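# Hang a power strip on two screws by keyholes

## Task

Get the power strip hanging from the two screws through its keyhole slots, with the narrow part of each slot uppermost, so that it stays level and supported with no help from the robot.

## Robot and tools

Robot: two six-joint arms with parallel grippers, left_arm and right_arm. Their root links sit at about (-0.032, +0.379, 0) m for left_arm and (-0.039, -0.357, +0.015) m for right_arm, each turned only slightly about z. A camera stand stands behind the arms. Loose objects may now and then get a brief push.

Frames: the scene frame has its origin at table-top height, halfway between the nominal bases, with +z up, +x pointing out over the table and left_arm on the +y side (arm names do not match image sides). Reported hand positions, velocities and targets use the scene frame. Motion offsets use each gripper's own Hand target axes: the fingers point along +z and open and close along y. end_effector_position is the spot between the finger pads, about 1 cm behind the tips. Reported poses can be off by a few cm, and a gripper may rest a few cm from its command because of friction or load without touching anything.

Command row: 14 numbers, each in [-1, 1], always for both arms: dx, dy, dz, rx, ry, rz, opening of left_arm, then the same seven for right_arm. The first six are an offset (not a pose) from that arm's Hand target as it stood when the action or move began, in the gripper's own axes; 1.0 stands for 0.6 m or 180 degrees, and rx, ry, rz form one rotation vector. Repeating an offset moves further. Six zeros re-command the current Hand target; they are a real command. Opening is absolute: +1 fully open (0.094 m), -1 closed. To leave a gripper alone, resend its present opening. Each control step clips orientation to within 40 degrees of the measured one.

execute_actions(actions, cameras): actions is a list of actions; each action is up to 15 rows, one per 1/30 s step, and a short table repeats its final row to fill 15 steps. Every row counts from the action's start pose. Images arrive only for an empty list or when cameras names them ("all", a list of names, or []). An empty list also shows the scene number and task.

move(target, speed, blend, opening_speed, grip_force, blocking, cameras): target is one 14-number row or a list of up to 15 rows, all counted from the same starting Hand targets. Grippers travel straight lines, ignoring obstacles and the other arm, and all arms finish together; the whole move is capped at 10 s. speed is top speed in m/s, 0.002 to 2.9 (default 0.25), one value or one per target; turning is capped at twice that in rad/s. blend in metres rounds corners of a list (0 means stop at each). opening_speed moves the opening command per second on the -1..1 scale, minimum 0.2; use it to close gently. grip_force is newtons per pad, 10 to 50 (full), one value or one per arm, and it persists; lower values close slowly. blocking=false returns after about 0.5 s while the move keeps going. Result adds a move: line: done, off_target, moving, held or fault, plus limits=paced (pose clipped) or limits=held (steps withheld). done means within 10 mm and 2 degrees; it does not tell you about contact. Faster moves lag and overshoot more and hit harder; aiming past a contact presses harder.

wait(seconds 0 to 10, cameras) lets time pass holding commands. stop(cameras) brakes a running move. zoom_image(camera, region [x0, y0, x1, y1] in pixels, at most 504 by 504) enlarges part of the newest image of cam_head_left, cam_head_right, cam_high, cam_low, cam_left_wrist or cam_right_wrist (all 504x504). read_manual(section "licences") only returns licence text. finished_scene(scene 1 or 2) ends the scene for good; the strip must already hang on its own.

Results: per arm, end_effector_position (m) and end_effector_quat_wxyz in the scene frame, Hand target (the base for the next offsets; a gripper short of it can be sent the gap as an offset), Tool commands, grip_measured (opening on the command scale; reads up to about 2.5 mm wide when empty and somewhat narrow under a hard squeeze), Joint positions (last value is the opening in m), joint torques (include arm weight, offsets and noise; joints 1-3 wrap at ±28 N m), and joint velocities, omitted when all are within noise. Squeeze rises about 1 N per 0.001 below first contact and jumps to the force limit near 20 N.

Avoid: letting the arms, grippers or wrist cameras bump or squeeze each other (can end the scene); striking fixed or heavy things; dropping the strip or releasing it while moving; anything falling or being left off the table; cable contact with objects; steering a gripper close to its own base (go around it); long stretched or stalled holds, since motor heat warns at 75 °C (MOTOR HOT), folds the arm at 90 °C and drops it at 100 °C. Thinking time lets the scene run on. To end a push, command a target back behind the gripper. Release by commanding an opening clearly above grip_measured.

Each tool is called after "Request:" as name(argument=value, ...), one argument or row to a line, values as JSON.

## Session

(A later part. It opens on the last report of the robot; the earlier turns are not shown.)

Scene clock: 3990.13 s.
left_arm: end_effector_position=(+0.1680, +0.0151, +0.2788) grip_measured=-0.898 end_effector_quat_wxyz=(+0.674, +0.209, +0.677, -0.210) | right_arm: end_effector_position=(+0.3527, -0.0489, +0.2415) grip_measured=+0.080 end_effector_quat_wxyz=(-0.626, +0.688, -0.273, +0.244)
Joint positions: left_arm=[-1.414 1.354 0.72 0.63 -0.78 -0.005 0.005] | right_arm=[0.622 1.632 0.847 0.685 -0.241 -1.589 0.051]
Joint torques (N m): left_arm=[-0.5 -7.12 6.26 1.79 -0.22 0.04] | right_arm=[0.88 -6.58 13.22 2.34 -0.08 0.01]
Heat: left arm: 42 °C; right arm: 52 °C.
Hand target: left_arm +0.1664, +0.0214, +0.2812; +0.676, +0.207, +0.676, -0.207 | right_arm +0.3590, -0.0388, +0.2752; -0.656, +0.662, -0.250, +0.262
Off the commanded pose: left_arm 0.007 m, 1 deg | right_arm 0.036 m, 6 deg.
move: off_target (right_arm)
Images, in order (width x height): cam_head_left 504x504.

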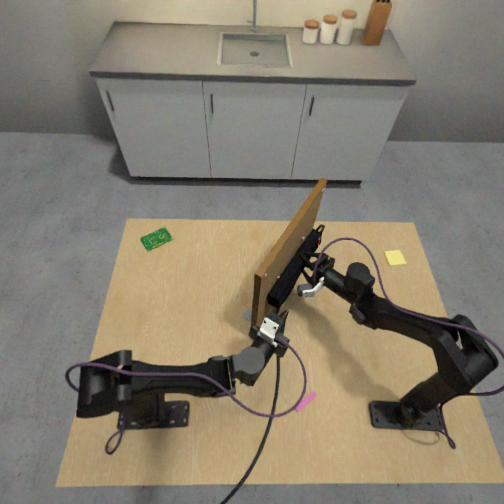

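Request:
move(
  target=[
    [0,0,0,0,0,0,-0.9,0.018,-0.0767,-0.0455,0.04,0,0,-0.6],
    [0,0,0,0,0,0,-0.9,0.01,-0.0767,0.003,0.04,0,0,-0.6],
  ],
  speed=0.05,
  cameras=["cam_head_left"],
)

Request:
zoom_image(
  camera="cam_head_left",
  region=[260, 200, 360, 300],
)

Scene clock: 4012.30 s.
left_arm: end_effector_position=(+0.1680, +0.0151, +0.2788) grip_measured=-0.898 end_effector_quat_wxyz=(+0.674, +0.209, +0.677, -0.210) | right_arm: end_effector_position=(+0.3555, -0.0491, +0.2698) grip_measured=+0.080 end_effector_quat_wxyz=(+0.652, -0.667, +0.268, -0.242)
Joint positions: left_arm=[-1.414 1.354 0.72 0.63 -0.78 -0.005 0.005] | right_arm=[0.609 1.613 0.883 0.696 -0.266 -1.553 0.051]
Joint torques (N m): left_arm=[-0.43 -7.31 6.5 1.82 -0.15 0] | right_arm=[0.7 -6.65 14.05 2.84 0.07 -0.02]
Heat: left arm: 41 °C; right arm: 54 °C.
Hand target: left_arm +0.1664, +0.0214, +0.2812; +0.676, +0.207, +0.676, -0.207 | right_arm +0.3641, -0.0409, +0.3213; +0.696, -0.620, +0.233, -0.277
Off the commanded pose: left_arm 0.007 m, 1 deg | right_arm 0.053 m, 9 deg.
move: off_target (right_arm)
Images, in order (width x height): cam_head_left 504x504.

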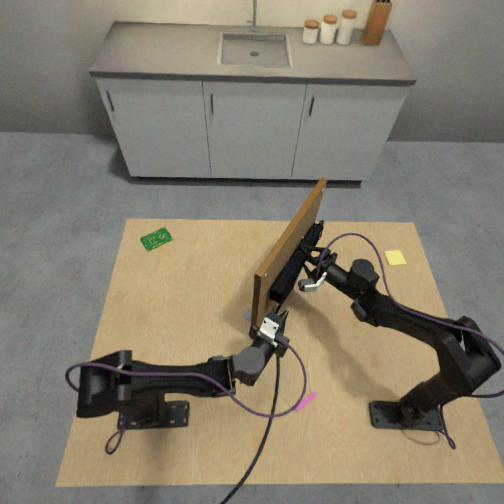

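Scaled by 5.040 from the camera's 504x504 image, which has a finer 720x720 frame.

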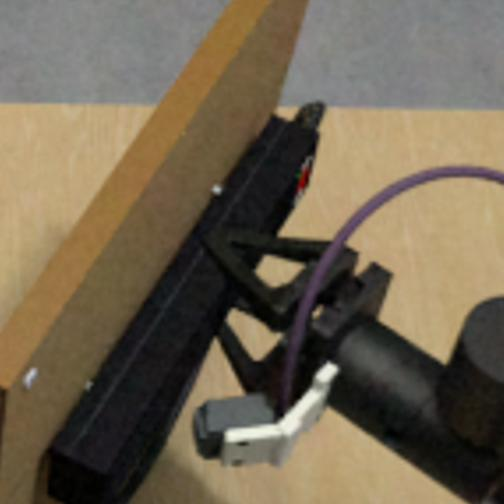

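Request:
move(
  target=[
    [0,0,0,0,0,0,-0.9,0.004,-0.026,-0.047,0,0,-0.009,-0.6],
    [0,0,0,0,0,0,-0.9,-0.0045,-0.02,0.002,0,0,-0.009,-0.6],
  ],
  speed=0.05,
  cameras=["cam_head_left"],
)

Request:
zoom_image(
  camera="cam_head_left",
  region=[260, 200, 360, 300],
)

Scene clock: 4025.17 s.
left_arm: end_effector_position=(+0.1680, +0.0151, +0.2788) grip_measured=-0.898 end_effector_quat_wxyz=(+0.674, +0.209, +0.677, -0.210) | right_arm: end_effector_position=(+0.3543, -0.0469, +0.2880) grip_measured=+0.080 end_effector_quat_wxyz=(+0.657, -0.662, +0.255, -0.255)
Joint positions: left_arm=[-1.414 1.354 0.72 0.63 -0.78 -0.005 0.005] | right_arm=[0.617 1.592 0.911 0.675 -0.259 -1.576 0.051]
Joint torques (N m): left_arm=[-0.64 -7.39 6.2 1.77 -0.21 -0.02] | right_arm=[0.8 -6.35 14.49 2.58 0.09 -0.08]
Heat: left arm: 41 °C; right arm: 59 °C.
Hand target: left_arm +0.1664, +0.0214, +0.2812; +0.676, +0.207, +0.676, -0.207 | right_arm +0.3617, -0.0391, +0.3334; +0.692, -0.623, +0.224, -0.287
Off the commanded pose: left_arm 0.007 m, 1 deg | right_arm 0.047 m, 8 deg.
move: off_target (right_arm)
Images, in order (width x height): cam_head_left 504x504.

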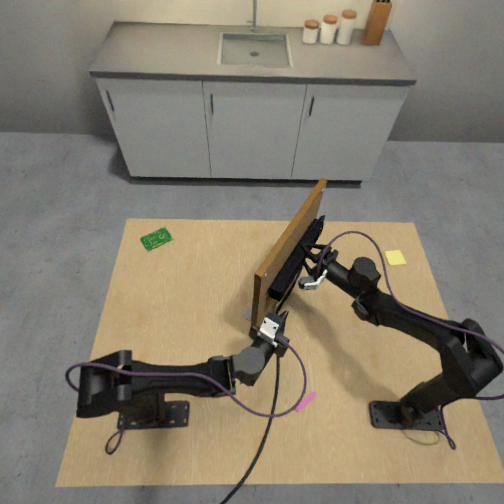

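Scaled by 5.040 from the camera's 504x504 image, which has a finer 720x720 frame.

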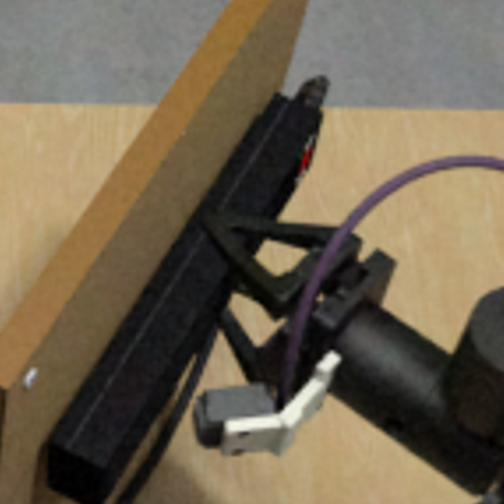

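Request:
move(
  target=[
    [0,0,0,0,0,0,-0.9,0.0085,0.004,-0.05,0,0,0,-0.6],
    [0,0,0,0,0,0,-0.9,0,0.01,0.001,0,0,0,-0.6],
  ],
  speed=0.05,
  cameras=["cam_head_left"],
)

Request:
zoom_image(
  camera="cam_head_left",
  region=[260, 200, 360, 300],
)

Scene clock: 4032.53 s.
left_arm: end_effector_position=(+0.1680, +0.0151, +0.2788) grip_measured=-0.898 end_effector_quat_wxyz=(+0.674, +0.209, +0.677, -0.210) | right_arm: end_effector_position=(+0.3543, -0.0470, +0.2791) grip_measured=+0.080 end_effector_quat_wxyz=(+0.652, -0.667, +0.257, -0.253)
Joint positions: left_arm=[-1.414 1.354 0.72 0.63 -0.78 -0.005 0.005] | right_arm=[0.617 1.601 0.899 0.679 -0.258 -1.58 0.051]
Joint torques (N m): left_arm=[-0.46 -7.56 6.49 1.77 -0.16 0.03] | right_arm=[0.81 -6.2 14.38 2.76 0.09 -0.05]
Heat: left arm: 41 °C; right arm: 60 °C.
Hand target: left_arm +0.1664, +0.0214, +0.2812; +0.676, +0.207, +0.676, -0.207 | right_arm +0.3628, -0.0383, +0.3275; +0.692, -0.623, +0.224, -0.287
Off the commanded pose: left_arm 0.007 m, 1 deg | right_arm 0.050 m, 9 deg.
move: off_target (right_arm)
Images, in order (width x height): cam_head_left 504x504.

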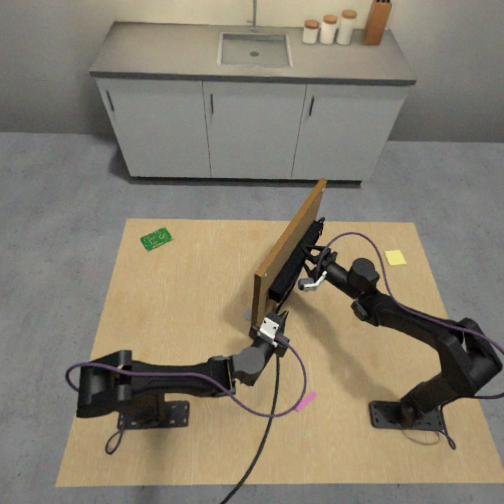

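Scaled by 5.040 from the camera's 504x504 image, which has a finer 720x720 frame.

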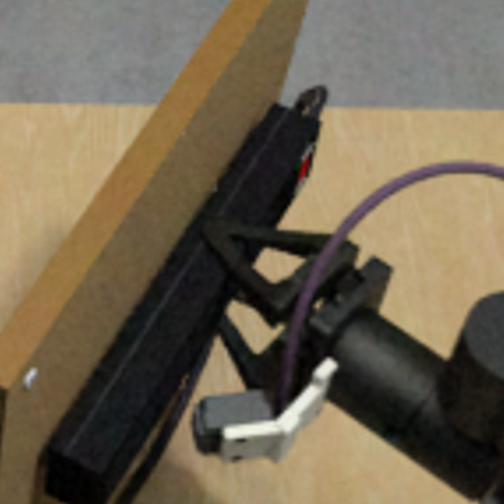

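Request:
move(
  target=[
    [0,0,0,0,0,0,-0.9,0.0035,-0.006,-0.05,0,0,0,-0.6],
    [0,0,0,0,0,0,-0.9,-0.005,0.0,0,0,0,0,-0.6],
  ],
  speed=0.06,
)

Request:
move(
  target=[
    [0,0,0,0,0,0,-0.9,0.0085,-0.011,-0.05,0,0,0,-0.6],
    [0,0,0,0,0,0,-0.9,0,-0.005,0,0,0,0,-0.6],
  ],
  speed=0.06,
)

Request:
move(
  target=[
    [0,0,0,0,0,0,-0.9,0.0135,-0.006,-0.05,0,0,0,-0.6],
    [0,0,0,0,0,0,-0.9,0.005,0,0,0,0,0,-0.6],
  ],
  speed=0.06,
)

Request:
move(
  target=[
    [0,0,0,0,0,0,-0.9,0.0135,-0.006,-0.05,0,0,0,-0.6],
    [0,0,0,0,0,0,-0.9,0.005,0,0,0,0,0,-0.6],
  ],
  speed=0.06,
)

Request:
move(
  target=[
    [0,0,0,0,0,0,-0.9,0.0085,-0.001,-0.05,0,0,0,-0.6],
    [0,0,0,0,0,0,-0.9,0,0.005,0,0,0,0,-0.6],
  ],
  speed=0.06,
)

Request:
move(
  target=[
    [0,0,0,0,0,0,-0.9,0.0085,-0.001,-0.05,0,0,0,-0.6],
    [0,0,0,0,0,0,-0.9,0,0.005,0,0,0,0,-0.6],
  ],
  speed=0.06,
  cameras=["cam_head_left"],
)

Request:
zoom_image(
  camera="cam_head_left",
  region=[260, 200, 360, 300],
)

Scene clock: 4054.47 s.
left_arm: end_effector_position=(+0.1680, +0.0151, +0.2788) grip_measured=-0.898 end_effector_quat_wxyz=(+0.674, +0.209, +0.677, -0.210) | right_arm: end_effector_position=(+0.3522, -0.0450, +0.2790) grip_measured=+0.080 end_effector_quat_wxyz=(+0.652, -0.667, +0.257, -0.254)
Joint positions: left_arm=[-1.414 1.354 0.72 0.63 -0.78 -0.005 0.005] | right_arm=[0.626 1.599 0.896 0.681 -0.249 -1.58 0.051]
Joint torques (N m): left_arm=[-0.51 -7.41 6.31 1.77 -0.18 0.08] | right_arm=[0.79 -6.19 14.37 2.75 0.08 -0.06]
Heat: left arm: 40 °C; right arm: 62 °C.
Hand target: left_arm +0.1664, +0.0214, +0.2812; +0.676, +0.207, +0.676, -0.207 | right_arm +0.3606, -0.0362, +0.3272; +0.692, -0.623, +0.224, -0.287
Off the commanded pose: left_arm 0.007 m, 1 deg | right_arm 0.050 m, 9 deg.
move: off_target (right_arm)

Scene clock: 4056.23 s.
left_arm: end_effector_position=(+0.1680, +0.0151, +0.2788) grip_measured=-0.898 end_effector_quat_wxyz=(+0.674, +0.209, +0.677, -0.210) | right_arm: end_effector_position=(+0.3541, -0.0440, +0.2834) grip_measured=+0.080 end_effector_quat_wxyz=(+0.654, -0.664, +0.256, -0.257)
Joint positions: left_arm=[-1.414 1.354 0.72 0.63 -0.78 -0.005 0.005] | right_arm=[0.627 1.602 0.908 0.681 -0.244 -1.58 0.051]
Joint torques (N m): left_arm=[-0.58 -7.49 6.23 1.81 -0.11 0.07] | right_arm=[0.61 -6.75 14.05 2.64 0.02 -0.07]
Heat: left arm: 40 °C; right arm: 62 °C.
Hand target: left_arm +0.1664, +0.0214, +0.2812; +0.676, +0.207, +0.676, -0.207 | right_arm +0.3602, -0.0364, +0.3303; +0.692, -0.623, +0.224, -0.287
Off the commanded pose: left_arm 0.007 m, 1 deg | right_arm 0.048 m, 8 deg.
move: off_target (right_arm)

Scene clock: 4057.90 s.
left_arm: end_effector_position=(+0.1680, +0.0151, +0.2788) grip_measured=-0.898 end_effector_quat_wxyz=(+0.674, +0.209, +0.677, -0.210) | right_arm: end_effector_position=(+0.3548, -0.0456, +0.2836) grip_measured=+0.080 end_effector_quat_wxyz=(+0.655, -0.664, +0.254, -0.255)
Joint positions: left_arm=[-1.414 1.354 0.72 0.63 -0.78 -0.005 0.005] | right_arm=[0.618 1.602 0.909 0.681 -0.259 -1.58 0.051]
Joint torques (N m): left_arm=[-0.61 -7.68 6.19 1.76 -0.2 0.04] | right_arm=[0.66 -6.58 14.24 2.63 0.1 -0.05]
Heat: left arm: 40 °C; right arm: 61 °C.
Hand target: left_arm +0.1664, +0.0214, +0.2812; +0.676, +0.207, +0.676, -0.207 | right_arm +0.3625, -0.0384, +0.3304; +0.692, -0.623, +0.224, -0.287
Off the commanded pose: left_arm 0.007 m, 1 deg | right_arm 0.048 m, 8 deg.
move: off_target (right_arm)

Scene clock: 4059.53 s.
left_arm: end_effector_position=(+0.1680, +0.0151, +0.2788) grip_measured=-0.898 end_effector_quat_wxyz=(+0.674, +0.209, +0.677, -0.210) | right_arm: end_effector_position=(+0.3564, -0.0483, +0.2845) grip_measured=+0.080 end_effector_quat_wxyz=(+0.656, -0.664, +0.254, -0.255)
Joint positions: left_arm=[-1.414 1.354 0.72 0.63 -0.78 -0.005 0.005] | right_arm=[0.609 1.6 0.909 0.681 -0.268 -1.578 0.051]
Joint torques (N m): left_arm=[-0.39 -7.49 6.23 1.79 -0.14 0.07] | right_arm=[0.76 -6.3 14.49 2.63 0.1 -0.05]
Heat: left arm: 40 °C; right arm: 61 °C.
Hand target: left_arm +0.1664, +0.0214, +0.2812; +0.676, +0.207, +0.676, -0.207 | right_arm +0.3647, -0.0405, +0.3306; +0.692, -0.623, +0.224, -0.287
Off the commanded pose: left_arm 0.007 m, 1 deg | right_arm 0.047 m, 8 deg.
move: off_target (right_arm)

Scene clock: 4061.20 s.
left_arm: end_effector_position=(+0.1680, +0.0151, +0.2788) grip_measured=-0.898 end_effector_quat_wxyz=(+0.674, +0.209, +0.677, -0.210) | right_arm: end_effector_position=(+0.3565, -0.0486, +0.2799) grip_measured=+0.080 end_effector_quat_wxyz=(+0.653, -0.666, +0.256, -0.253)
Joint positions: left_arm=[-1.414 1.354 0.72 0.63 -0.78 -0.005 0.005] | right_arm=[0.609 1.604 0.903 0.681 -0.268 -1.578 0.051]
Joint torques (N m): left_arm=[-0.55 -7.54 6.39 1.78 -0.16 0.05] | right_arm=[0.77 -6.26 14.32 2.74 0.09 -0.05]
Heat: left arm: 40 °C; right arm: 61 °C.
Hand target: left_arm +0.1664, +0.0214, +0.2812; +0.676, +0.207, +0.676, -0.207 | right_arm +0.3650, -0.0403, +0.3277; +0.692, -0.623, +0.224, -0.287
Off the commanded pose: left_arm 0.007 m, 1 deg | right_arm 0.049 m, 9 deg.
move: off_target (right_arm)

Scene clock: 4062.83 s.
left_arm: end_effector_position=(+0.1680, +0.0151, +0.2788) grip_measured=-0.898 end_effector_quat_wxyz=(+0.674, +0.209, +0.677, -0.210) | right_arm: end_effector_position=(+0.3566, -0.0487, +0.2764) grip_measured=+0.080 end_effector_quat_wxyz=(+0.652, -0.667, +0.257, -0.253)
Joint positions: left_arm=[-1.414 1.354 0.72 0.63 -0.78 -0.005 0.005] | right_arm=[0.608 1.61 0.896 0.69 -0.268 -1.579 0.051]
Joint torques (N m): left_arm=[-0.51 -7.42 6.37 1.81 -0.15 0.02] | right_arm=[0.8 -6.23 14.31 2.77 0.09 -0.04]
Heat: left arm: 40 °C; right arm: 61 °C.
Hand target: left_arm +0.1664, +0.0214, +0.2812; +0.676, +0.207, +0.676, -0.207 | right_arm +0.3654, -0.0401, +0.3245; +0.692, -0.623, +0.224, -0.287
Off the commanded pose: left_arm 0.007 m, 1 deg | right_arm 0.050 m, 9 deg.
move: off_target (right_arm)
Images, in order (width x height): cam_head_left 504x504.

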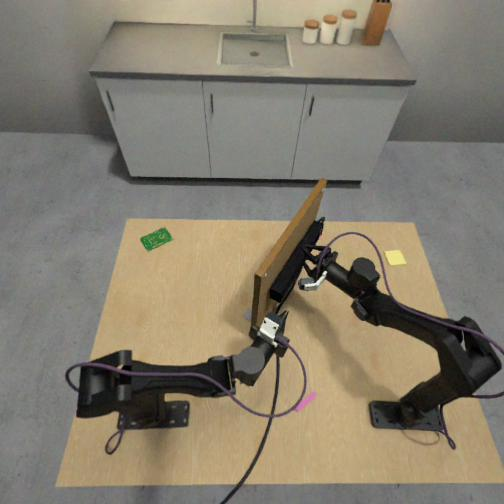

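Scaled by 5.040 from the camera's 504x504 image, which has a finer 720x720 frame.

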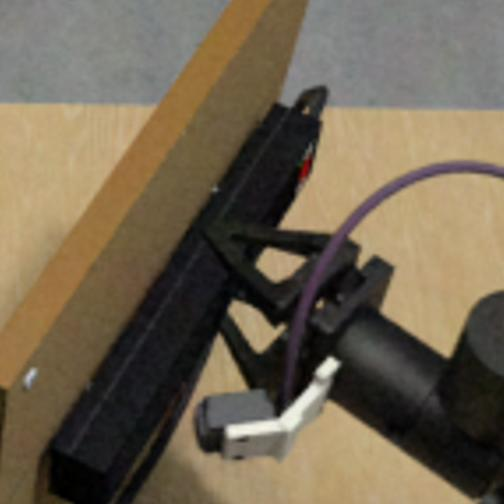

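Request:
move(
  target=[
    [0,0,0,0,0,0,-0.9,-0.002,-0.0155,-0.05,0,0,0,-0.6],
    [0,0,0,0,0,0,-0.9,-0.0107,-0.0097,-0.0005,0,0,0,-0.6],
  ],
  speed=0.06,
)

Request:
move(
  target=[0,0,0,0,0,0,-0.9,0.0,0.0,0.01,0,0,0,-0.6],
  speed=0.03,
  cameras=["cam_head_left"],
)

Request:
zoom_image(
  camera="cam_head_left",
  region=[260, 200, 360, 300],
)

Scene clock: 4078.50 s.
left_arm: end_effector_position=(+0.1680, +0.0151, +0.2788) grip_measured=-0.898 end_effector_quat_wxyz=(+0.674, +0.209, +0.677, -0.210) | right_arm: end_effector_position=(+0.3524, -0.0440, +0.2841) grip_measured=+0.080 end_effector_quat_wxyz=(+0.656, -0.663, +0.254, -0.256)
Joint positions: left_arm=[-1.414 1.354 0.72 0.63 -0.78 -0.005 0.005] | right_arm=[0.627 1.598 0.903 0.688 -0.249 -1.579 0.051]
Joint torques (N m): left_arm=[-0.44 -7.38 6.17 1.83 -0.18 0.03] | right_arm=[0.76 -6.53 14.39 2.59 0.09 -0.06]
Heat: left arm: 40 °C; right arm: 59 °C.
Hand target: left_arm +0.1664, +0.0214, +0.2812; +0.676, +0.207, +0.676, -0.207 | right_arm +0.3598, -0.0364, +0.3302; +0.692, -0.623, +0.224, -0.287
Off the commanded pose: left_arm 0.007 m, 1 deg | right_arm 0.047 m, 8 deg.
move: off_target (right_arm)

Scene clock: 4079.20 s.
left_arm: end_effector_position=(+0.1680, +0.0151, +0.2788) grip_measured=-0.898 end_effector_quat_wxyz=(+0.674, +0.209, +0.677, -0.210) | right_arm: end_effector_position=(+0.3540, -0.0427, +0.2837) grip_measured=+0.080 end_effector_quat_wxyz=(+0.656, -0.664, +0.253, -0.256)
Joint positions: left_arm=[-1.414 1.354 0.72 0.63 -0.78 -0.005 0.005] | right_arm=[0.628 1.606 0.911 0.686 -0.249 -1.58 0.051]
Joint torques (N m): left_arm=[-0.46 -7.5 6.3 1.79 -0.19 0.01] | right_arm=[1.13 -5.81 15.6 2.58 0.14 -0.05]
Heat: left arm: 40 °C; right arm: 59 °C.
Hand target: left_arm +0.1664, +0.0214, +0.2812; +0.676, +0.207, +0.676, -0.207 | right_arm +0.3638, -0.0320, +0.3306; +0.692, -0.623, +0.224, -0.287
Off the commanded pose: left_arm 0.007 m, 1 deg | right_arm 0.049 m, 8 deg.
move: off_target (right_arm)
Images, in order (width x height): cam_head_left 504x504.

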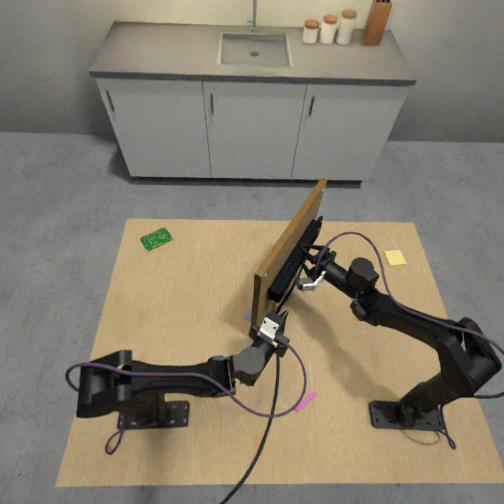

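Scaled by 5.040 from the camera's 504x504 image, which has a finer 720x720 frame.

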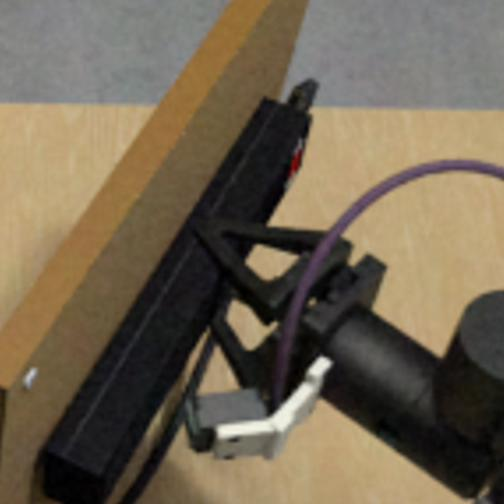

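Request:
move(
  target=[
    [0,0,0,0,0,0,-0.9,0.0085,-0.006,-0.06,0,0,0.008,-0.6],
    [0,0,0,0,0,0,-0.9,0,0,0,0,0,0.008,-0.6],
  ],
  speed=0.06,
)

Request:
move(
  target=[
    [0,0,0,0,0,0,-0.9,0.0085,-0.006,-0.06,0,0,0.008,-0.6],
    [0,0,0,0,0,0,-0.9,0,0,0,0,0,0.008,-0.6],
  ],
  speed=0.06,
  cameras=["cam_head_left"],
)

Request:
zoom_image(
  camera="cam_head_left",
  region=[260, 200, 360, 300],
)

Request:
move(
  target=[
    [0,0,0,0,0,0,-0.9,0.0085,-0.006,-0.06,0,0,-0.024,-0.6],
    [0,0,0,0,0,0,-0.9,0,0,0,0,0,-0.024,-0.6],
  ],
  speed=0.06,
  cameras=["cam_head_left"],
)

Request:
zoom_image(
  camera="cam_head_left",
  region=[260, 200, 360, 300],
)

Scene clock: 4093.73 s.
left_arm: end_effector_position=(+0.1680, +0.0151, +0.2788) grip_measured=-0.898 end_effector_quat_wxyz=(+0.674, +0.209, +0.677, -0.210) | right_arm: end_effector_position=(+0.3532, -0.0446, +0.2858) grip_measured=+0.080 end_effector_quat_wxyz=(+0.659, -0.660, +0.260, -0.250)
Joint positions: left_arm=[-1.414 1.354 0.72 0.63 -0.78 -0.005 0.005] | right_arm=[0.625 1.597 0.907 0.685 -0.249 -1.559 0.051]
Joint torques (N m): left_arm=[-0.47 -7.68 6.5 1.79 -0.2 -0.02] | right_arm=[1.35 -5.07 15.97 2.58 0.13 -0.01]
Heat: left arm: 40 °C; right arm: 57 °C.
Hand target: left_arm +0.1664, +0.0214, +0.2812; +0.676, +0.207, +0.676, -0.207 | right_arm +0.3637, -0.0319, +0.3308; +0.696, -0.620, +0.232, -0.278
Off the commanded pose: left_arm 0.007 m, 1 deg | right_arm 0.048 m, 8 deg.
move: off_target (right_arm)

Scene clock: 4095.47 s.
left_arm: end_effector_position=(+0.1680, +0.0151, +0.2788) grip_measured=-0.898 end_effector_quat_wxyz=(+0.674, +0.209, +0.677, -0.210) | right_arm: end_effector_position=(+0.3550, -0.0437, +0.2861) grip_measured=+0.080 end_effector_quat_wxyz=(+0.662, -0.656, +0.268, -0.243)
Joint positions: left_arm=[-1.414 1.354 0.72 0.63 -0.78 -0.005 0.005] | right_arm=[0.625 1.604 0.915 0.684 -0.25 -1.536 0.051]
Joint torques (N m): left_arm=[-0.44 -7.43 6.34 1.78 -0.16 0.02] | right_arm=[1.4 -5.56 15.38 2.59 0.13 0]
Heat: left arm: 40 °C; right arm: 57 °C.
Hand target: left_arm +0.1664, +0.0214, +0.2812; +0.676, +0.207, +0.676, -0.207 | right_arm +0.3638, -0.0320, +0.3308; +0.699, -0.617, +0.240, -0.270
Off the commanded pose: left_arm 0.007 m, 1 deg | right_arm 0.047 m, 8 deg.
move: off_target (right_arm)
Images, in order (width x height): cam_head_left 504x504.

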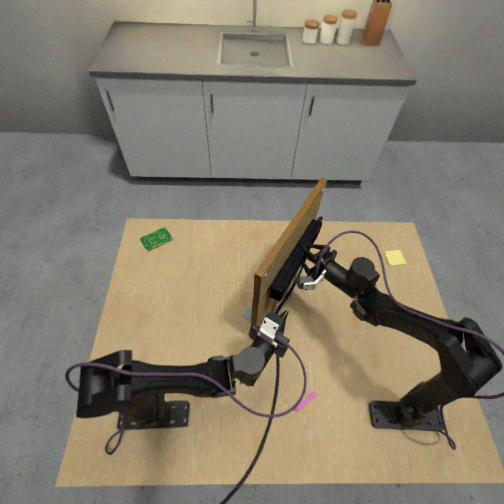

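Scaled by 5.040 from the camera's 504x504 image, which has a finer 720x720 frame.

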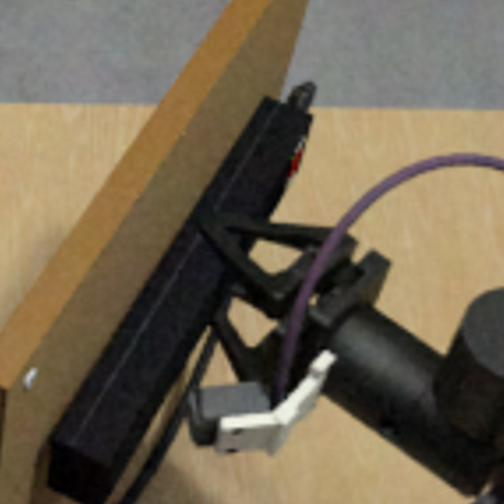

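Scene clock: 4097.33 s.
left_arm: end_effector_position=(+0.1680, +0.0151, +0.2788) grip_measured=-0.898 end_effector_quat_wxyz=(+0.674, +0.209, +0.677, -0.210) | right_arm: end_effector_position=(+0.3558, -0.0416, +0.2835) grip_measured=+0.080 end_effector_quat_wxyz=(+0.652, -0.666, +0.250, -0.263)
Joint positions: left_arm=[-1.414 1.354 0.72 0.63 -0.78 -0.005 0.005] | right_arm=[0.631 1.613 0.918 0.683 -0.24 -1.597 0.051]
Joint torques (N m): left_arm=[-0.53 -7.43 6.52 1.79 -0.16 -0.01] | right_arm=[0.87 -6.34 15.04 2.6 0.05 -0.13]
Heat: left arm: 40 °C; right arm: 57 °C.
Hand target: left_arm +0.1664, +0.0214, +0.2812; +0.676, +0.207, +0.676, -0.207 | right_arm +0.3637, -0.0319, +0.3309; +0.689, -0.626, +0.216, -0.296
Off the commanded pose: left_arm 0.007 m, 1 deg | right_arm 0.049 m, 8 deg.
move: off_target (right_arm)
Images, in order (width x height): cam_head_left 504x504.

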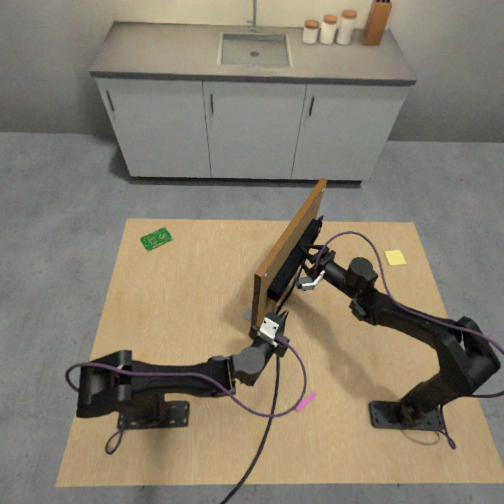

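Scaled by 5.040 from the camera's 504x504 image, which has a finer 720x720 frame.

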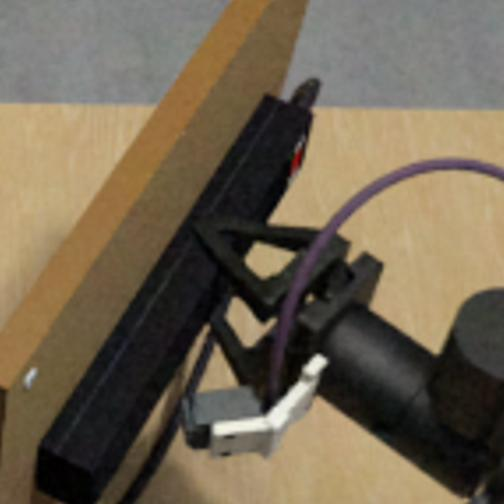

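Request:
move(
  target=[0,0,0,0,0,0,-0.9,0,0.02,0.0,0,0,0,-0.6],
  speed=0.03,
)

Request:
move(
  target=[0,0,0,0,0,0,-0.9,0,0.015,0.0,0,0,0,-0.6],
  speed=0.03,
  cameras=["cam_head_left"],
)

Request:
zoom_image(
  camera="cam_head_left",
  region=[260, 200, 360, 300],
)

Scene clock: 4109.33 s.
left_arm: end_effector_position=(+0.1680, +0.0151, +0.2788) grip_measured=-0.898 end_effector_quat_wxyz=(+0.674, +0.209, +0.677, -0.210) | right_arm: end_effector_position=(+0.3572, -0.0416, +0.2833) grip_measured=+0.080 end_effector_quat_wxyz=(+0.654, -0.664, +0.249, -0.265)
Joint positions: left_arm=[-1.414 1.354 0.72 0.63 -0.78 -0.005 0.005] | right_arm=[0.629 1.619 0.918 0.696 -0.24 -1.597 0.051]
Joint torques (N m): left_arm=[-0.54 -7.65 6.26 1.77 -0.14 0.05] | right_arm=[0.87 -4.63 13.27 2.87 0.04 -0.13]
Heat: left arm: 39 °C; right arm: 57 °C.
Hand target: left_arm +0.1664, +0.0214, +0.2812; +0.676, +0.207, +0.676, -0.207 | right_arm +0.3654, -0.0315, +0.3189; +0.689, -0.626, +0.216, -0.296
Off the commanded pose: left_arm 0.007 m, 1 deg | right_arm 0.038 m, 8 deg.
move: off_target (right_arm)

Scene clock: 4110.30 s.
left_arm: end_effector_position=(+0.1680, +0.0151, +0.2788) grip_measured=-0.898 end_effector_quat_wxyz=(+0.674, +0.209, +0.677, -0.210) | right_arm: end_effector_position=(+0.3586, -0.0410, +0.2829) grip_measured=+0.080 end_effector_quat_wxyz=(+0.659, -0.658, +0.248, -0.266)
Joint positions: left_arm=[-1.414 1.354 0.72 0.63 -0.78 -0.005 0.005] | right_arm=[0.628 1.633 0.914 0.729 -0.241 -1.592 0.051]
Joint torques (N m): left_arm=[-0.55 -7.57 6.45 1.83 -0.15 0.11] | right_arm=[0.94 -3.92 12.46 2.88 0.04 -0.19]
Heat: left arm: 39 °C; right arm: 58 °C.
Hand target: left_arm +0.1664, +0.0214, +0.2812; +0.676, +0.207, +0.676, -0.207 | right_arm +0.3666, -0.0310, +0.3100; +0.689, -0.626, +0.216, -0.296
Off the commanded pose: left_arm 0.007 m, 1 deg | right_arm 0.030 m, 7 deg.
move: off_target (right_arm)
Images, in order (width x height): cam_head_left 504x504.

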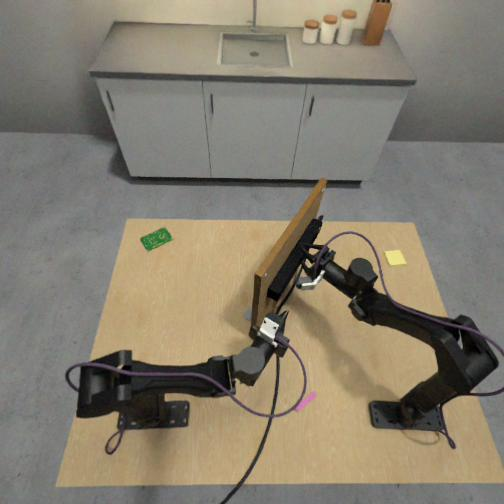

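Scaled by 5.040 from the camera's 504x504 image, which has a finer 720x720 frame.

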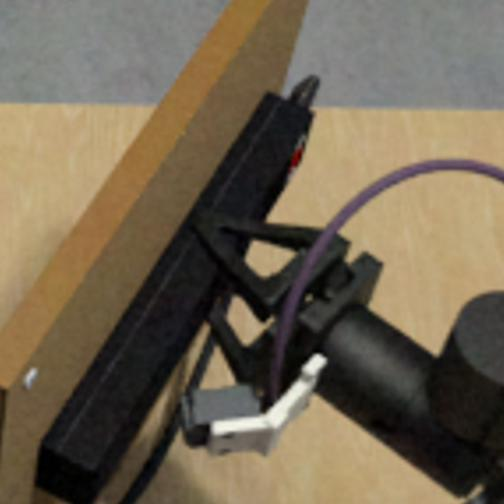

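Request:
move(
  target=[0,0,0,0,0,0,-0.9,0,0.02,-0.008,-0.02,0,0,-0.6],
  speed=0.03,
)

Request:
move(
  target=[0,0,0,0,0,0,-0.9,0,0.015,-0.004,-0.015,0,0,-0.6],
  speed=0.03,
)

Request:
move(
  target=[0,0,0,0,0,0,-0.9,0,0.015,-0.002,-0.005,0,0,-0.6],
  speed=0.03,
  cameras=["cam_head_left"],
)

Request:
zoom_image(
  camera="cam_head_left",
  region=[260, 200, 360, 300],
)

Scene clock: 4118.13 s.
left_arm: end_effector_position=(+0.1680, +0.0151, +0.2788) grip_measured=-0.898 end_effector_quat_wxyz=(+0.674, +0.209, +0.677, -0.210) | right_arm: end_effector_position=(+0.3585, -0.0411, +0.2820) grip_measured=+0.080 end_effector_quat_wxyz=(+0.658, -0.659, +0.248, -0.266)
Joint positions: left_arm=[-1.414 1.354 0.72 0.63 -0.78 -0.005 0.005] | right_arm=[0.628 1.633 0.913 0.728 -0.241 -1.593 0.051]
Joint torques (N m): left_arm=[-0.59 -7.64 6.27 1.79 -0.17 0.08] | right_arm=[0.64 -4.9 12.26 2.22 0.04 -0.31]
Heat: left arm: 39 °C; right arm: 58 °C.
Hand target: left_arm +0.1664, +0.0214, +0.2812; +0.676, +0.207, +0.676, -0.207 | right_arm +0.3650, -0.0340, +0.2975; +0.669, -0.647, +0.225, -0.289
Off the commanded pose: left_arm 0.007 m, 1 deg | right_arm 0.018 m, 4 deg.
move: off_target (right_arm)

Scene clock: 4119.13 s.
left_arm: end_effector_position=(+0.1680, +0.0151, +0.2788) grip_measured=-0.898 end_effector_quat_wxyz=(+0.674, +0.209, +0.677, -0.210) | right_arm: end_effector_position=(+0.3586, -0.0413, +0.2805) grip_measured=+0.080 end_effector_quat_wxyz=(+0.656, -0.661, +0.249, -0.265)
Joint positions: left_arm=[-1.414 1.354 0.72 0.63 -0.78 -0.005 0.005] | right_arm=[0.628 1.633 0.913 0.722 -0.241 -1.595 0.051]
Joint torques (N m): left_arm=[-0.46 -7.43 6.31 1.82 -0.15 0.09] | right_arm=[0.49 -5.67 12.26 1.75 0.05 -0.39]
Heat: left arm: 39 °C; right arm: 58 °C.
Hand target: left_arm +0.1664, +0.0214, +0.2812; +0.676, +0.207, +0.676, -0.207 | right_arm +0.3642, -0.0358, +0.2883; +0.653, -0.663, +0.232, -0.283
Off the commanded pose: left_arm 0.007 m, 1 deg | right_arm 0.011 m, 3 deg.
move: off_target (right_arm)

Scene clock: 4119.83 s.
left_arm: end_effector_position=(+0.1680, +0.0151, +0.2788) grip_measured=-0.898 end_effector_quat_wxyz=(+0.674, +0.209, +0.677, -0.210) | right_arm: end_effector_position=(+0.3586, -0.0413, +0.2805) grip_measured=+0.080 end_effector_quat_wxyz=(+0.656, -0.661, +0.249, -0.266)
Joint positions: left_arm=[-1.414 1.354 0.72 0.63 -0.78 -0.005 0.005] | right_arm=[0.628 1.633 0.913 0.722 -0.241 -1.595 0.051]
Joint torques (N m): left_arm=[-0.58 -7.57 6.42 1.82 -0.16 0.06] | right_arm=[0.27 -5.12 10.81 1.79 0.03 -0.42]
Heat: left arm: 39 °C; right arm: 58 °C.
Hand target: left_arm +0.1664, +0.0214, +0.2812; +0.676, +0.207, +0.676, -0.207 | right_arm +0.3640, -0.0371, +0.2793; +0.648, -0.668, +0.234, -0.281
Off the commanded pose: left_arm 0.007 m, 1 deg | right_arm 0.007 m, 3 deg.
move: off_target (right_arm)
Images, in order (width x height): cam_head_left 504x504.

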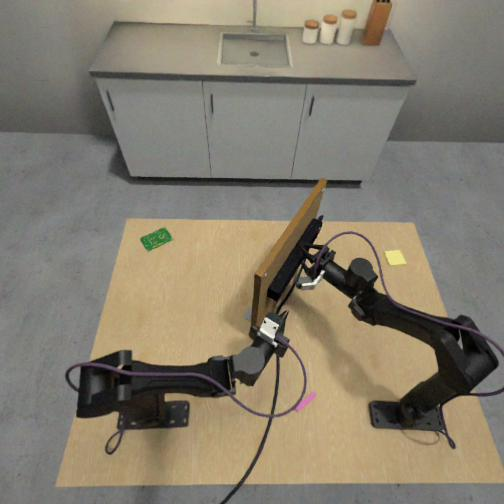

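Scaled by 5.040 from the camera's 504x504 image, which has a finer 720x720 frame.

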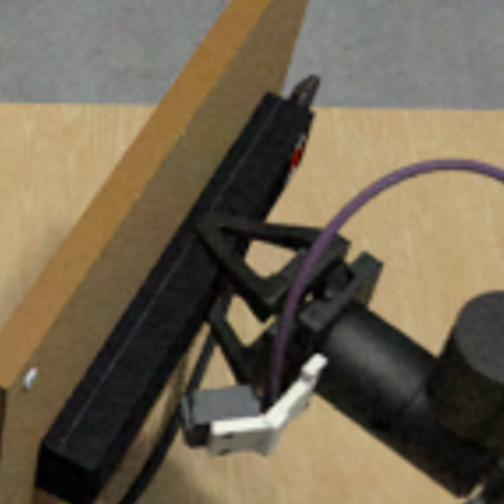

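Request:
move(
  target=[0,0,0,0,0,0,-0.9,0,0.015,-0.003,0,0,0,-0.6],
  speed=0.03,
)

Request:
move(
  target=[0,0,0,0,0,0,-0.9,0,0.015,-0.003,0,0,0,-0.6],
  speed=0.03,
)

Request:
move(
  target=[0,0,0,0,0,0,-0.9,0,0.015,-0.003,0,0,0,-0.6],
  speed=0.03,
)

Scene clock: 4127.10 s.
left_arm: end_effector_position=(+0.1680, +0.0151, +0.2788) grip_measured=-0.898 end_effector_quat_wxyz=(+0.674, +0.209, +0.677, -0.210) | right_arm: end_effector_position=(+0.3585, -0.0417, +0.2804) grip_measured=+0.079 end_effector_quat_wxyz=(+0.657, -0.661, +0.248, -0.266)
Joint positions: left_arm=[-1.414 1.354 0.72 0.63 -0.78 -0.005 0.005] | right_arm=[0.626 1.633 0.91 0.728 -0.243 -1.596 0.051]
Joint torques (N m): left_arm=[-0.39 -7.62 6.37 1.76 -0.21 0.03] | right_arm=[0.02 -4.29 8.49 2.07 0.01 -0.42]
Heat: left arm: 39 °C; right arm: 56 °C.
Hand target: left_arm +0.1664, +0.0214, +0.2812; +0.676, +0.207, +0.676, -0.207 | right_arm +0.3633, -0.0389, +0.2704; +0.648, -0.668, +0.234, -0.282
Off the commanded pose: left_arm 0.007 m, 1 deg | right_arm 0.011 m, 3 deg.
move: off_target (right_arm)

Scene clock: 4127.90 s.
left_arm: end_effector_position=(+0.1680, +0.0151, +0.2788) grip_measured=-0.898 end_effector_quat_wxyz=(+0.674, +0.209, +0.677, -0.210) | right_arm: end_effector_position=(+0.3586, -0.0417, +0.2789) grip_measured=+0.079 end_effector_quat_wxyz=(+0.664, -0.653, +0.245, -0.269)
Joint positions: left_arm=[-1.414 1.354 0.72 0.63 -0.78 -0.005 0.005] | right_arm=[0.626 1.648 0.894 0.781 -0.243 -1.59 0.051]
Joint torques (N m): left_arm=[-0.57 -7.49 6.32 1.79 -0.16 0.06] | right_arm=[-0.32 -4.49 7.41 1.96 -0.02 -0.47]
Heat: left arm: 39 °C; right arm: 56 °C.
Hand target: left_arm +0.1664, +0.0214, +0.2812; +0.676, +0.207, +0.676, -0.207 | right_arm +0.3626, -0.0407, +0.2615; +0.648, -0.668, +0.234, -0.282
Off the commanded pose: left_arm 0.007 m, 1 deg | right_arm 0.018 m, 3 deg.
move: off_target (right_arm)

Scene clock: 4128.80 s.
left_arm: end_effector_position=(+0.1680, +0.0151, +0.2788) grip_measured=-0.898 end_effector_quat_wxyz=(+0.674, +0.209, +0.677, -0.210) | right_arm: end_effector_position=(+0.3577, -0.0422, +0.2773) grip_measured=+0.079 end_effector_quat_wxyz=(+0.672, -0.644, +0.243, -0.271)
Joint positions: left_arm=[-1.414 1.354 0.72 0.63 -0.78 -0.005 0.005] | right_arm=[0.626 1.662 0.873 0.842 -0.243 -1.581 0.051]
Joint torques (N m): left_arm=[-0.36 -7.76 6.41 1.81 -0.2 0.02] | right_arm=[-0.68 -4.53 6.8 1.73 -0.07 -0.55]
Heat: left arm: 39 °C; right arm: 56 °C.
Hand target: left_arm +0.1664, +0.0214, +0.2812; +0.676, +0.207, +0.676, -0.207 | right_arm +0.3618, -0.0425, +0.2525; +0.648, -0.668, +0.234, -0.281
Off the commanded pose: left_arm 0.007 m, 1 deg | right_arm 0.025 m, 4 deg.
move: off_target (right_arm)

Request:
execute_actions(
  actions=[
    [[0,0,0,0,0,0,-0.9,0.008,0.003,-0.006,0,0,0.01,-0.6],[0,0,0,0,0,0,-0.9,0.014,0.003,-0.006,-0.005,0,0.018,-0.6],[0,0,0,0,0,0,-0.9,0.016,0.003,-0.006,-0.01,0,0.02,-0.6],[0,0,0,0,0,0,-0.9,0.012,0.003,-0.006,-0.01,0,0.018,-0.6],[0,0,0,0,0,0,-0.9,0.006,0.003,-0.006,-0.01,0,0.01,-0.6],[0,0,0,0,0,0,-0.9,0,0.003,-0.006,-0.01,0,0,-0.6],[0,0,0,0,0,0,-0.9,-0.006,0.003,-0.006,-0.01,0,-0.01,-0.6],[0,0,0,0,0,0,-0.9,-0.012,0.003,-0.006,-0.01,0,-0.018,-0.6],[0,0,0,0,0,0,-0.9,-0.016,0.003,-0.006,-0.01,0,-0.02,-0.6],[0,0,0,0,0,0,-0.9,-0.014,0.003,-0.006,-0.01,0,-0.018,-0.6],[0,0,0,0,0,0,-0.9,-0.008,0.003,-0.006,-0.01,0,-0.01,-0.6],[0,0,0,0,0,0,-0.9,0,0.003,-0.006,-0.01,0,0,-0.6],[0,0,0,0,0,0,-0.9,0.008,0.003,-0.006,-0.01,0,0.01,-0.6],[0,0,0,0,0,0,-0.9,0.004,0.003,-0.006,-0.01,0,0.005,-0.6],[0,0,0,0,0,0,-0.9,0,0.003,-0.006,-0.01,0,0,-0.6]],
  ],
  cameras=["cam_head_left","cam_head_right"],
)

Request:
zoom_image(
  camera="cam_head_left",
  region=[260, 200, 360, 300],
)

Request:
zoom_image(
  camera="cam_head_right",
  region=[260, 200, 360, 300],
)

Scene clock: 4146.03 s.
left_arm: end_effector_position=(+0.1680, +0.0151, +0.2788) grip_measured=-0.898 end_effector_quat_wxyz=(+0.674, +0.209, +0.677, -0.210) | right_arm: end_effector_position=(+0.3569, -0.0433, +0.2661) grip_measured=+0.079 end_effector_quat_wxyz=(+0.660, -0.658, +0.243, -0.270)
Joint positions: left_arm=[-1.414 1.354 0.72 0.63 -0.78 -0.005 0.005] | right_arm=[0.624 1.662 0.861 0.818 -0.247 -1.601 0.051]
Joint torques (N m): left_arm=[-0.66 -7.5 6.32 1.79 -0.16 0.02] | right_arm=[-0.62 -6.45 7.77 1.49 -0.02 -0.43]
Heat: left arm: 39 °C; right arm: 52 °C.
Hand target: left_arm +0.1664, +0.0214, +0.2812; +0.676, +0.207, +0.676, -0.207 | right_arm +0.3594, -0.0453, +0.2507; +0.637, -0.678, +0.239, -0.278
Off the commanded pose: left_arm 0.007 m, 1 deg | right_arm 0.016 m, 4 deg.
Images, in order (width x height): cam_head_left 504x504, cam_head_right 504x504.

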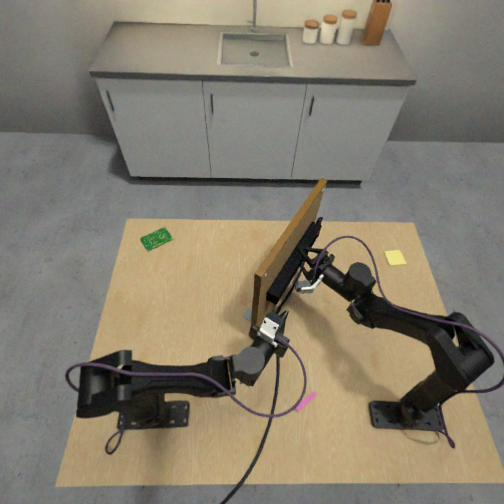

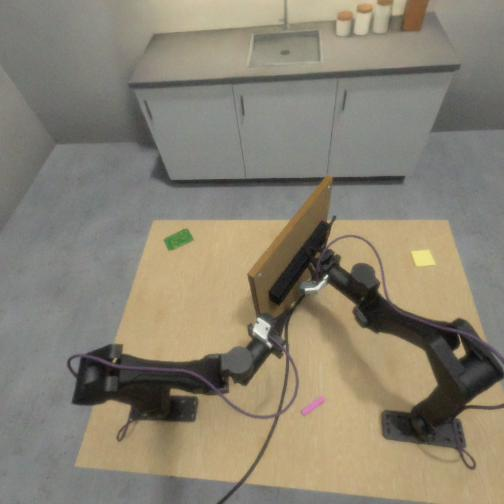

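Scaled by 5.040 from the camera's 504x504 image, which has a finer 720x720 frame.

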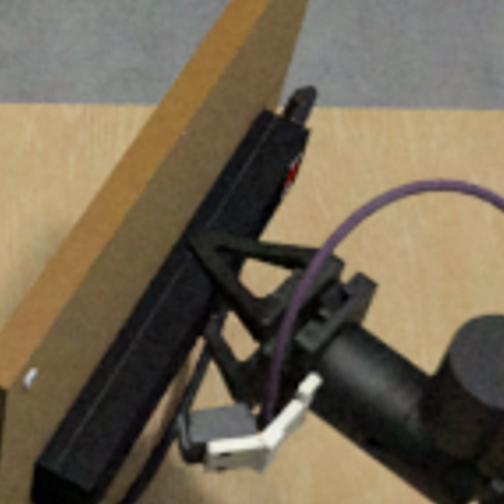

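Scaled by 5.040 from the camera's 504x504 image, which has a finer 720x720 frame.

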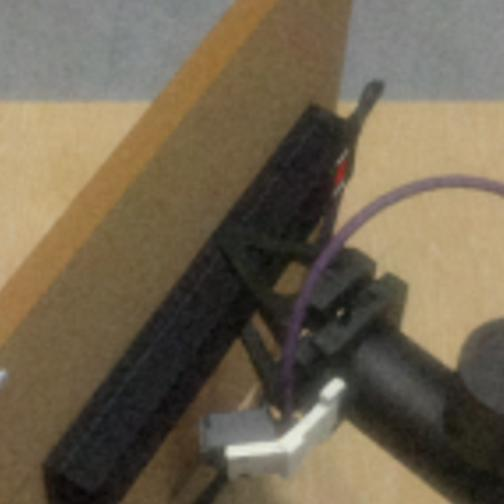

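Request:
execute_actions(
  actions=[
    [[0,0,0,0,0,0,-0.9,0.008,0.006,-0.01,0,0,0.01,-0.6],[0,0,0,0,0,0,-0.9,0.014,0.006,-0.02,0,0,0.018,-0.6],[0,0,0,0,0,0,-0.9,0.016,0.006,-0.02,0,0,0.02,-0.6],[0,0,0,0,0,0,-0.9,0.012,0.006,-0.02,0,0,0.018,-0.6],[0,0,0,0,0,0,-0.9,0.006,0.006,-0.02,0,0,0.01,-0.6],[0,0,0,0,0,0,-0.9,0,0.006,-0.02,0,0,0,-0.6],[0,0,0,0,0,0,-0.9,-0.006,0.006,-0.02,0,0,-0.01,-0.6],[0,0,0,0,0,0,-0.9,-0.012,0.006,-0.02,0,0,-0.018,-0.6],[0,0,0,0,0,0,-0.9,-0.012,0.006,-0.02,0,0,-0.015,-0.6],[0,0,0,0,0,0,-0.9,-0.008,0.006,-0.02,0,0,-0.01,-0.6],[0,0,0,0,0,0,-0.9,-0.004,0.006,-0.02,0,0,-0.005,-0.6],[0,0,0,0,0,0,-0.9,0,0.006,-0.02,0,0,0,-0.6]],
  ],
)

Request:
move(
  target=[0,0,0,0,0,0,-0.9,0,0,-0.012,0,0,0.008,-0.6],
  speed=0.03,
)

Scene clock: 4161.40 s.
left_arm: end_effector_position=(+0.1680, +0.0151, +0.2788) grip_measured=-0.898 end_effector_quat_wxyz=(+0.674, +0.209, +0.677, -0.210) | right_arm: end_effector_position=(+0.3558, -0.0433, +0.2652) grip_measured=+0.079 end_effector_quat_wxyz=(+0.660, -0.657, +0.242, -0.271)
Joint positions: left_arm=[-1.414 1.354 0.72 0.63 -0.78 -0.005 0.005] | right_arm=[0.626 1.662 0.855 0.827 -0.244 -1.602 0.051]
Joint torques (N m): left_arm=[-0.51 -7.41 6.38 1.77 -0.15 0.09] | right_arm=[-1.72 -9.09 3.9 1.58 -0.14 -0.42]
Heat: left arm: 39 °C; right arm: 50 °C.
Hand target: left_arm +0.1664, +0.0214, +0.2812; +0.676, +0.207, +0.676, -0.207 | right_arm +0.3513, -0.0542, +0.2476; +0.637, -0.678, +0.239, -0.278
Off the commanded pose: left_arm 0.007 m, 1 deg | right_arm 0.021 m, 4 deg.

Scene clock: 4162.10 s.
left_arm: end_effector_position=(+0.1680, +0.0151, +0.2788) grip_measured=-0.898 end_effector_quat_wxyz=(+0.674, +0.209, +0.677, -0.210) | right_arm: end_effector_position=(+0.3555, -0.0435, +0.2649) grip_measured=+0.078 end_effector_quat_wxyz=(+0.661, -0.656, +0.243, -0.270)
Joint positions: left_arm=[-1.414 1.354 0.72 0.63 -0.78 -0.005 0.005] | right_arm=[0.626 1.662 0.852 0.831 -0.244 -1.599 0.051]
Joint torques (N m): left_arm=[-0.38 -7.39 6.15 1.8 -0.19 0.06] | right_arm=[-2.17 -11.12 1.99 1.54 -0.18 -0.23]
Heat: left arm: 39 °C; right arm: 50 °C.
Hand target: left_arm +0.1664, +0.0214, +0.2812; +0.676, +0.207, +0.676, -0.207 | right_arm +0.3464, -0.0595, +0.2477; +0.641, -0.675, +0.247, -0.270
Off the commanded pose: left_arm 0.007 m, 1 deg | right_arm 0.025 m, 3 deg.
move: off_target (right_arm)

Request:
move(
  target=[0,0,0,0,0,0,-0.9,0,-0.024,0.028,0,0,0,-0.6],
  speed=0.04,
)

Request:
move(
  target=[0,0,0,0,0,0,-0.9,0,0,0,0,0,0,0.6],
  opening_speed=0.3,
  cameras=["cam_head_left"],
)

Request:
zoom_image(
  camera="cam_head_left",
  region=[260, 200, 360, 300],
)

Scene clock: 4168.73 s.
left_arm: end_effector_position=(+0.1680, +0.0151, +0.2788) grip_measured=-0.898 end_effector_quat_wxyz=(+0.674, +0.209, +0.677, -0.210) | right_arm: end_effector_position=(+0.3562, -0.0430, +0.2632) grip_measured=+0.078 end_effector_quat_wxyz=(+0.659, -0.659, +0.250, -0.263)
Joint positions: left_arm=[-1.414 1.354 0.72 0.63 -0.78 -0.005 0.005] | right_arm=[0.626 1.661 0.859 0.809 -0.244 -1.586 0.051]
Joint torques (N m): left_arm=[-0.58 -7.43 6.2 1.82 -0.17 0.05] | right_arm=[-0.83 -8.95 9.37 1.21 -0.05 -0.31]
Heat: left arm: 39 °C; right arm: 50 °C.
Hand target: left_arm +0.1664, +0.0214, +0.2812; +0.676, +0.207, +0.676, -0.207 | right_arm +0.3577, -0.0463, +0.2616; +0.641, -0.675, +0.247, -0.270
Off the commanded pose: left_arm 0.007 m, 1 deg | right_arm 0.004 m, 3 deg.
move: off_target (right_arm)

Scene clock: 4172.93 s.
left_arm: end_effector_position=(+0.1680, +0.0151, +0.2788) grip_measured=-0.898 end_effector_quat_wxyz=(+0.674, +0.209, +0.677, -0.210) | right_arm: end_effector_position=(+0.3562, -0.0430, +0.2548) grip_measured=+0.597 end_effector_quat_wxyz=(+0.644, -0.674, +0.245, -0.268)
Joint positions: left_arm=[-1.414 1.354 0.72 0.63 -0.78 -0.005 0.005] | right_arm=[0.626 1.661 0.859 0.775 -0.244 -1.624 0.075]
Joint torques (N m): left_arm=[-0.64 -7.47 6.11 1.81 -0.2 0.04] | right_arm=[-0.77 -9.02 9.57 1.46 -0.04 0.02]
Heat: left arm: 39 °C; right arm: 49 °C.
Hand target: left_arm +0.1664, +0.0214, +0.2812; +0.676, +0.207, +0.676, -0.207 | right_arm +0.3577, -0.0463, +0.2616; +0.641, -0.675, +0.247, -0.270
Off the commanded pose: left_arm 0.007 m, 1 deg | right_arm 0.008 m, 1 deg.
move: done
Images, in order (width x height): cam_head_left 504x504.

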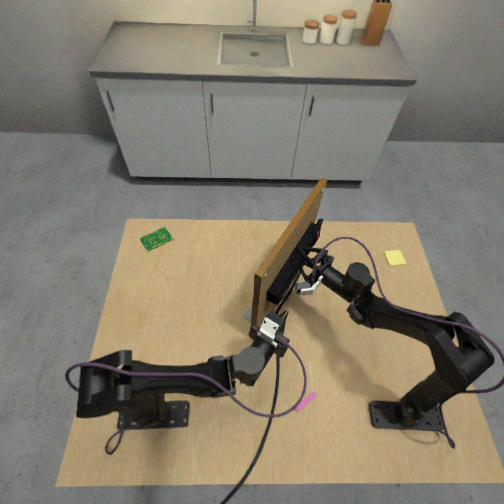

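Scaled by 5.040 from the camera's 504x504 image, which has a finer 720x720 frame.

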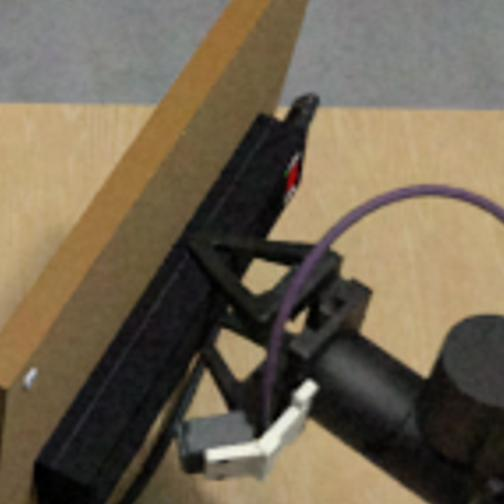

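Request:
move(
  target=[
    [0,0,0,0,0,0,-0.9,0,-0.012,0,0,0,0,0.8],
    [0,0,0,0,0,0,-0.9,0.01,-0.012,-0.15,0,0,0,0.8],
  ],
  speed=0.05,
  opening_speed=0.5,
  cameras=["cam_head_left","cam_head_right"],
)

Request:
zoom_image(
  camera="cam_head_left",
  region=[250, 190, 370, 310],
)

Scene clock: 4187.73 s.
left_arm: end_effector_position=(+0.1680, +0.0151, +0.2788) grip_measured=-0.898 end_effector_quat_wxyz=(+0.674, +0.209, +0.677, -0.210) | right_arm: end_effector_position=(+0.3057, -0.1128, +0.2692) grip_measured=+0.797 end_effector_quat_wxyz=(+0.638, -0.676, +0.251, -0.271)
Joint positions: left_arm=[-1.414 1.354 0.72 0.63 -0.78 -0.005 0.005] | right_arm=[0.513 1.303 0.617 0.644 -0.344 -1.63 0.084]
Joint torques (N m): left_arm=[-0.36 -7.64 6.31 1.79 -0.13 0] | right_arm=[-0.69 -6.53 7.39 1.77 -0.16 0.01]
Heat: left arm: 39 °C; right arm: 48 °C.
Hand target: left_arm +0.1664, +0.0214, +0.2812; +0.676, +0.207, +0.676, -0.207 | right_arm +0.3008, -0.1159, +0.2721; +0.641, -0.675, +0.247, -0.270
Off the commanded pose: left_arm 0.007 m, 1 deg | right_arm 0.006 m, 1 deg.
move: done
Images, in order (width x height): cam_head_left 504x504, cam_head_right 504x504.

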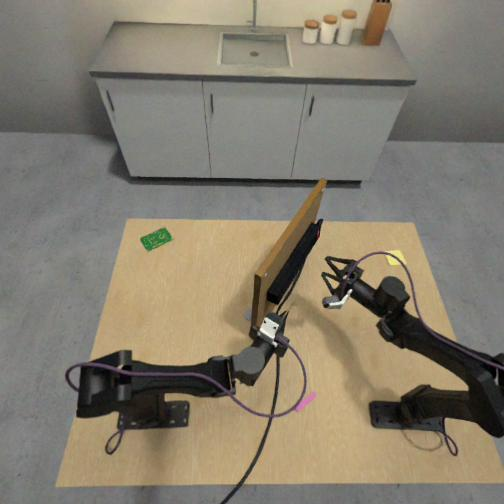

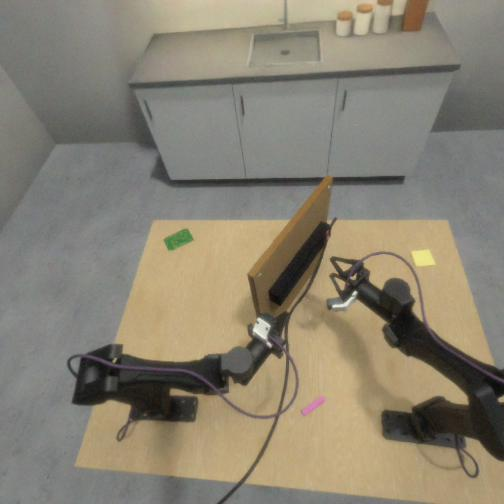

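Scaled by 4.200 from the camera's 504x504 image, which has a finer 720x720 frame.

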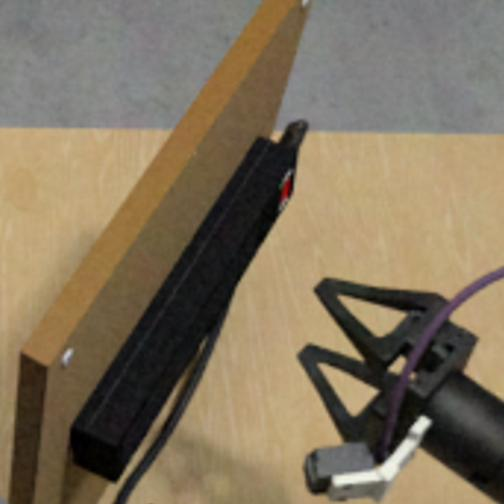

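Request:
move(
  target=[0,0,-0.12,0,0,0,-0.9,0,0,-0.08,0,0,0,0.8],
  cameras=["cam_head_left","cam_head_right"],
)

Scene clock: 4211.40 s.
left_arm: end_effector_position=(+0.1073, +0.0563, +0.2824) grip_measured=-0.898 end_effector_quat_wxyz=(+0.675, +0.207, +0.675, -0.212) | right_arm: end_effector_position=(+0.2719, -0.1489, +0.2759) grip_measured=+0.797 end_effector_quat_wxyz=(+0.641, -0.673, +0.248, -0.273)
Joint positions: left_arm=[-1.652 1.141 0.592 0.553 -1.018 -0.003 0.005] | right_arm=[0.429 1.069 0.501 0.536 -0.428 -1.633 0.084]
Joint torques (N m): left_arm=[-0.62 -5.3 6.12 1.67 -0.16 0] | right_arm=[-0.75 -3.93 7.54 1.71 -0.17 0.02]
Heat: left arm: 38 °C; right arm: 47 °C.
Hand target: left_arm +0.1068, +0.0617, +0.2812; +0.676, +0.207, +0.676, -0.206 | right_arm +0.2680, -0.1510, +0.2737; +0.641, -0.675, +0.247, -0.270
Off the commanded pose: left_arm 0.005 m, 1 deg | right_arm 0.005 m, 0 deg.
move: done
Images, in order (width x height): cam_head_left 504x504, cam_head_right 504x504.

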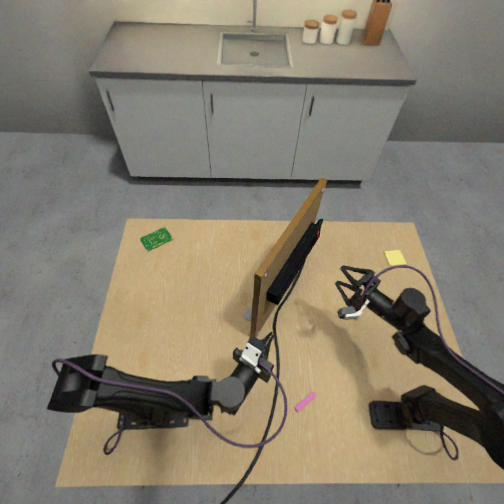

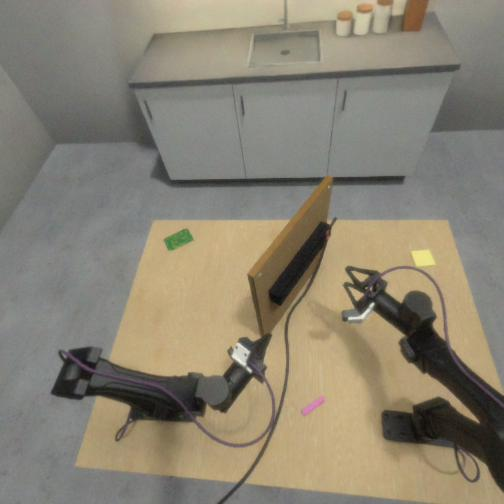

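Request:
finished_scene(
  scene=1,
)

The scene is finished: the task was done.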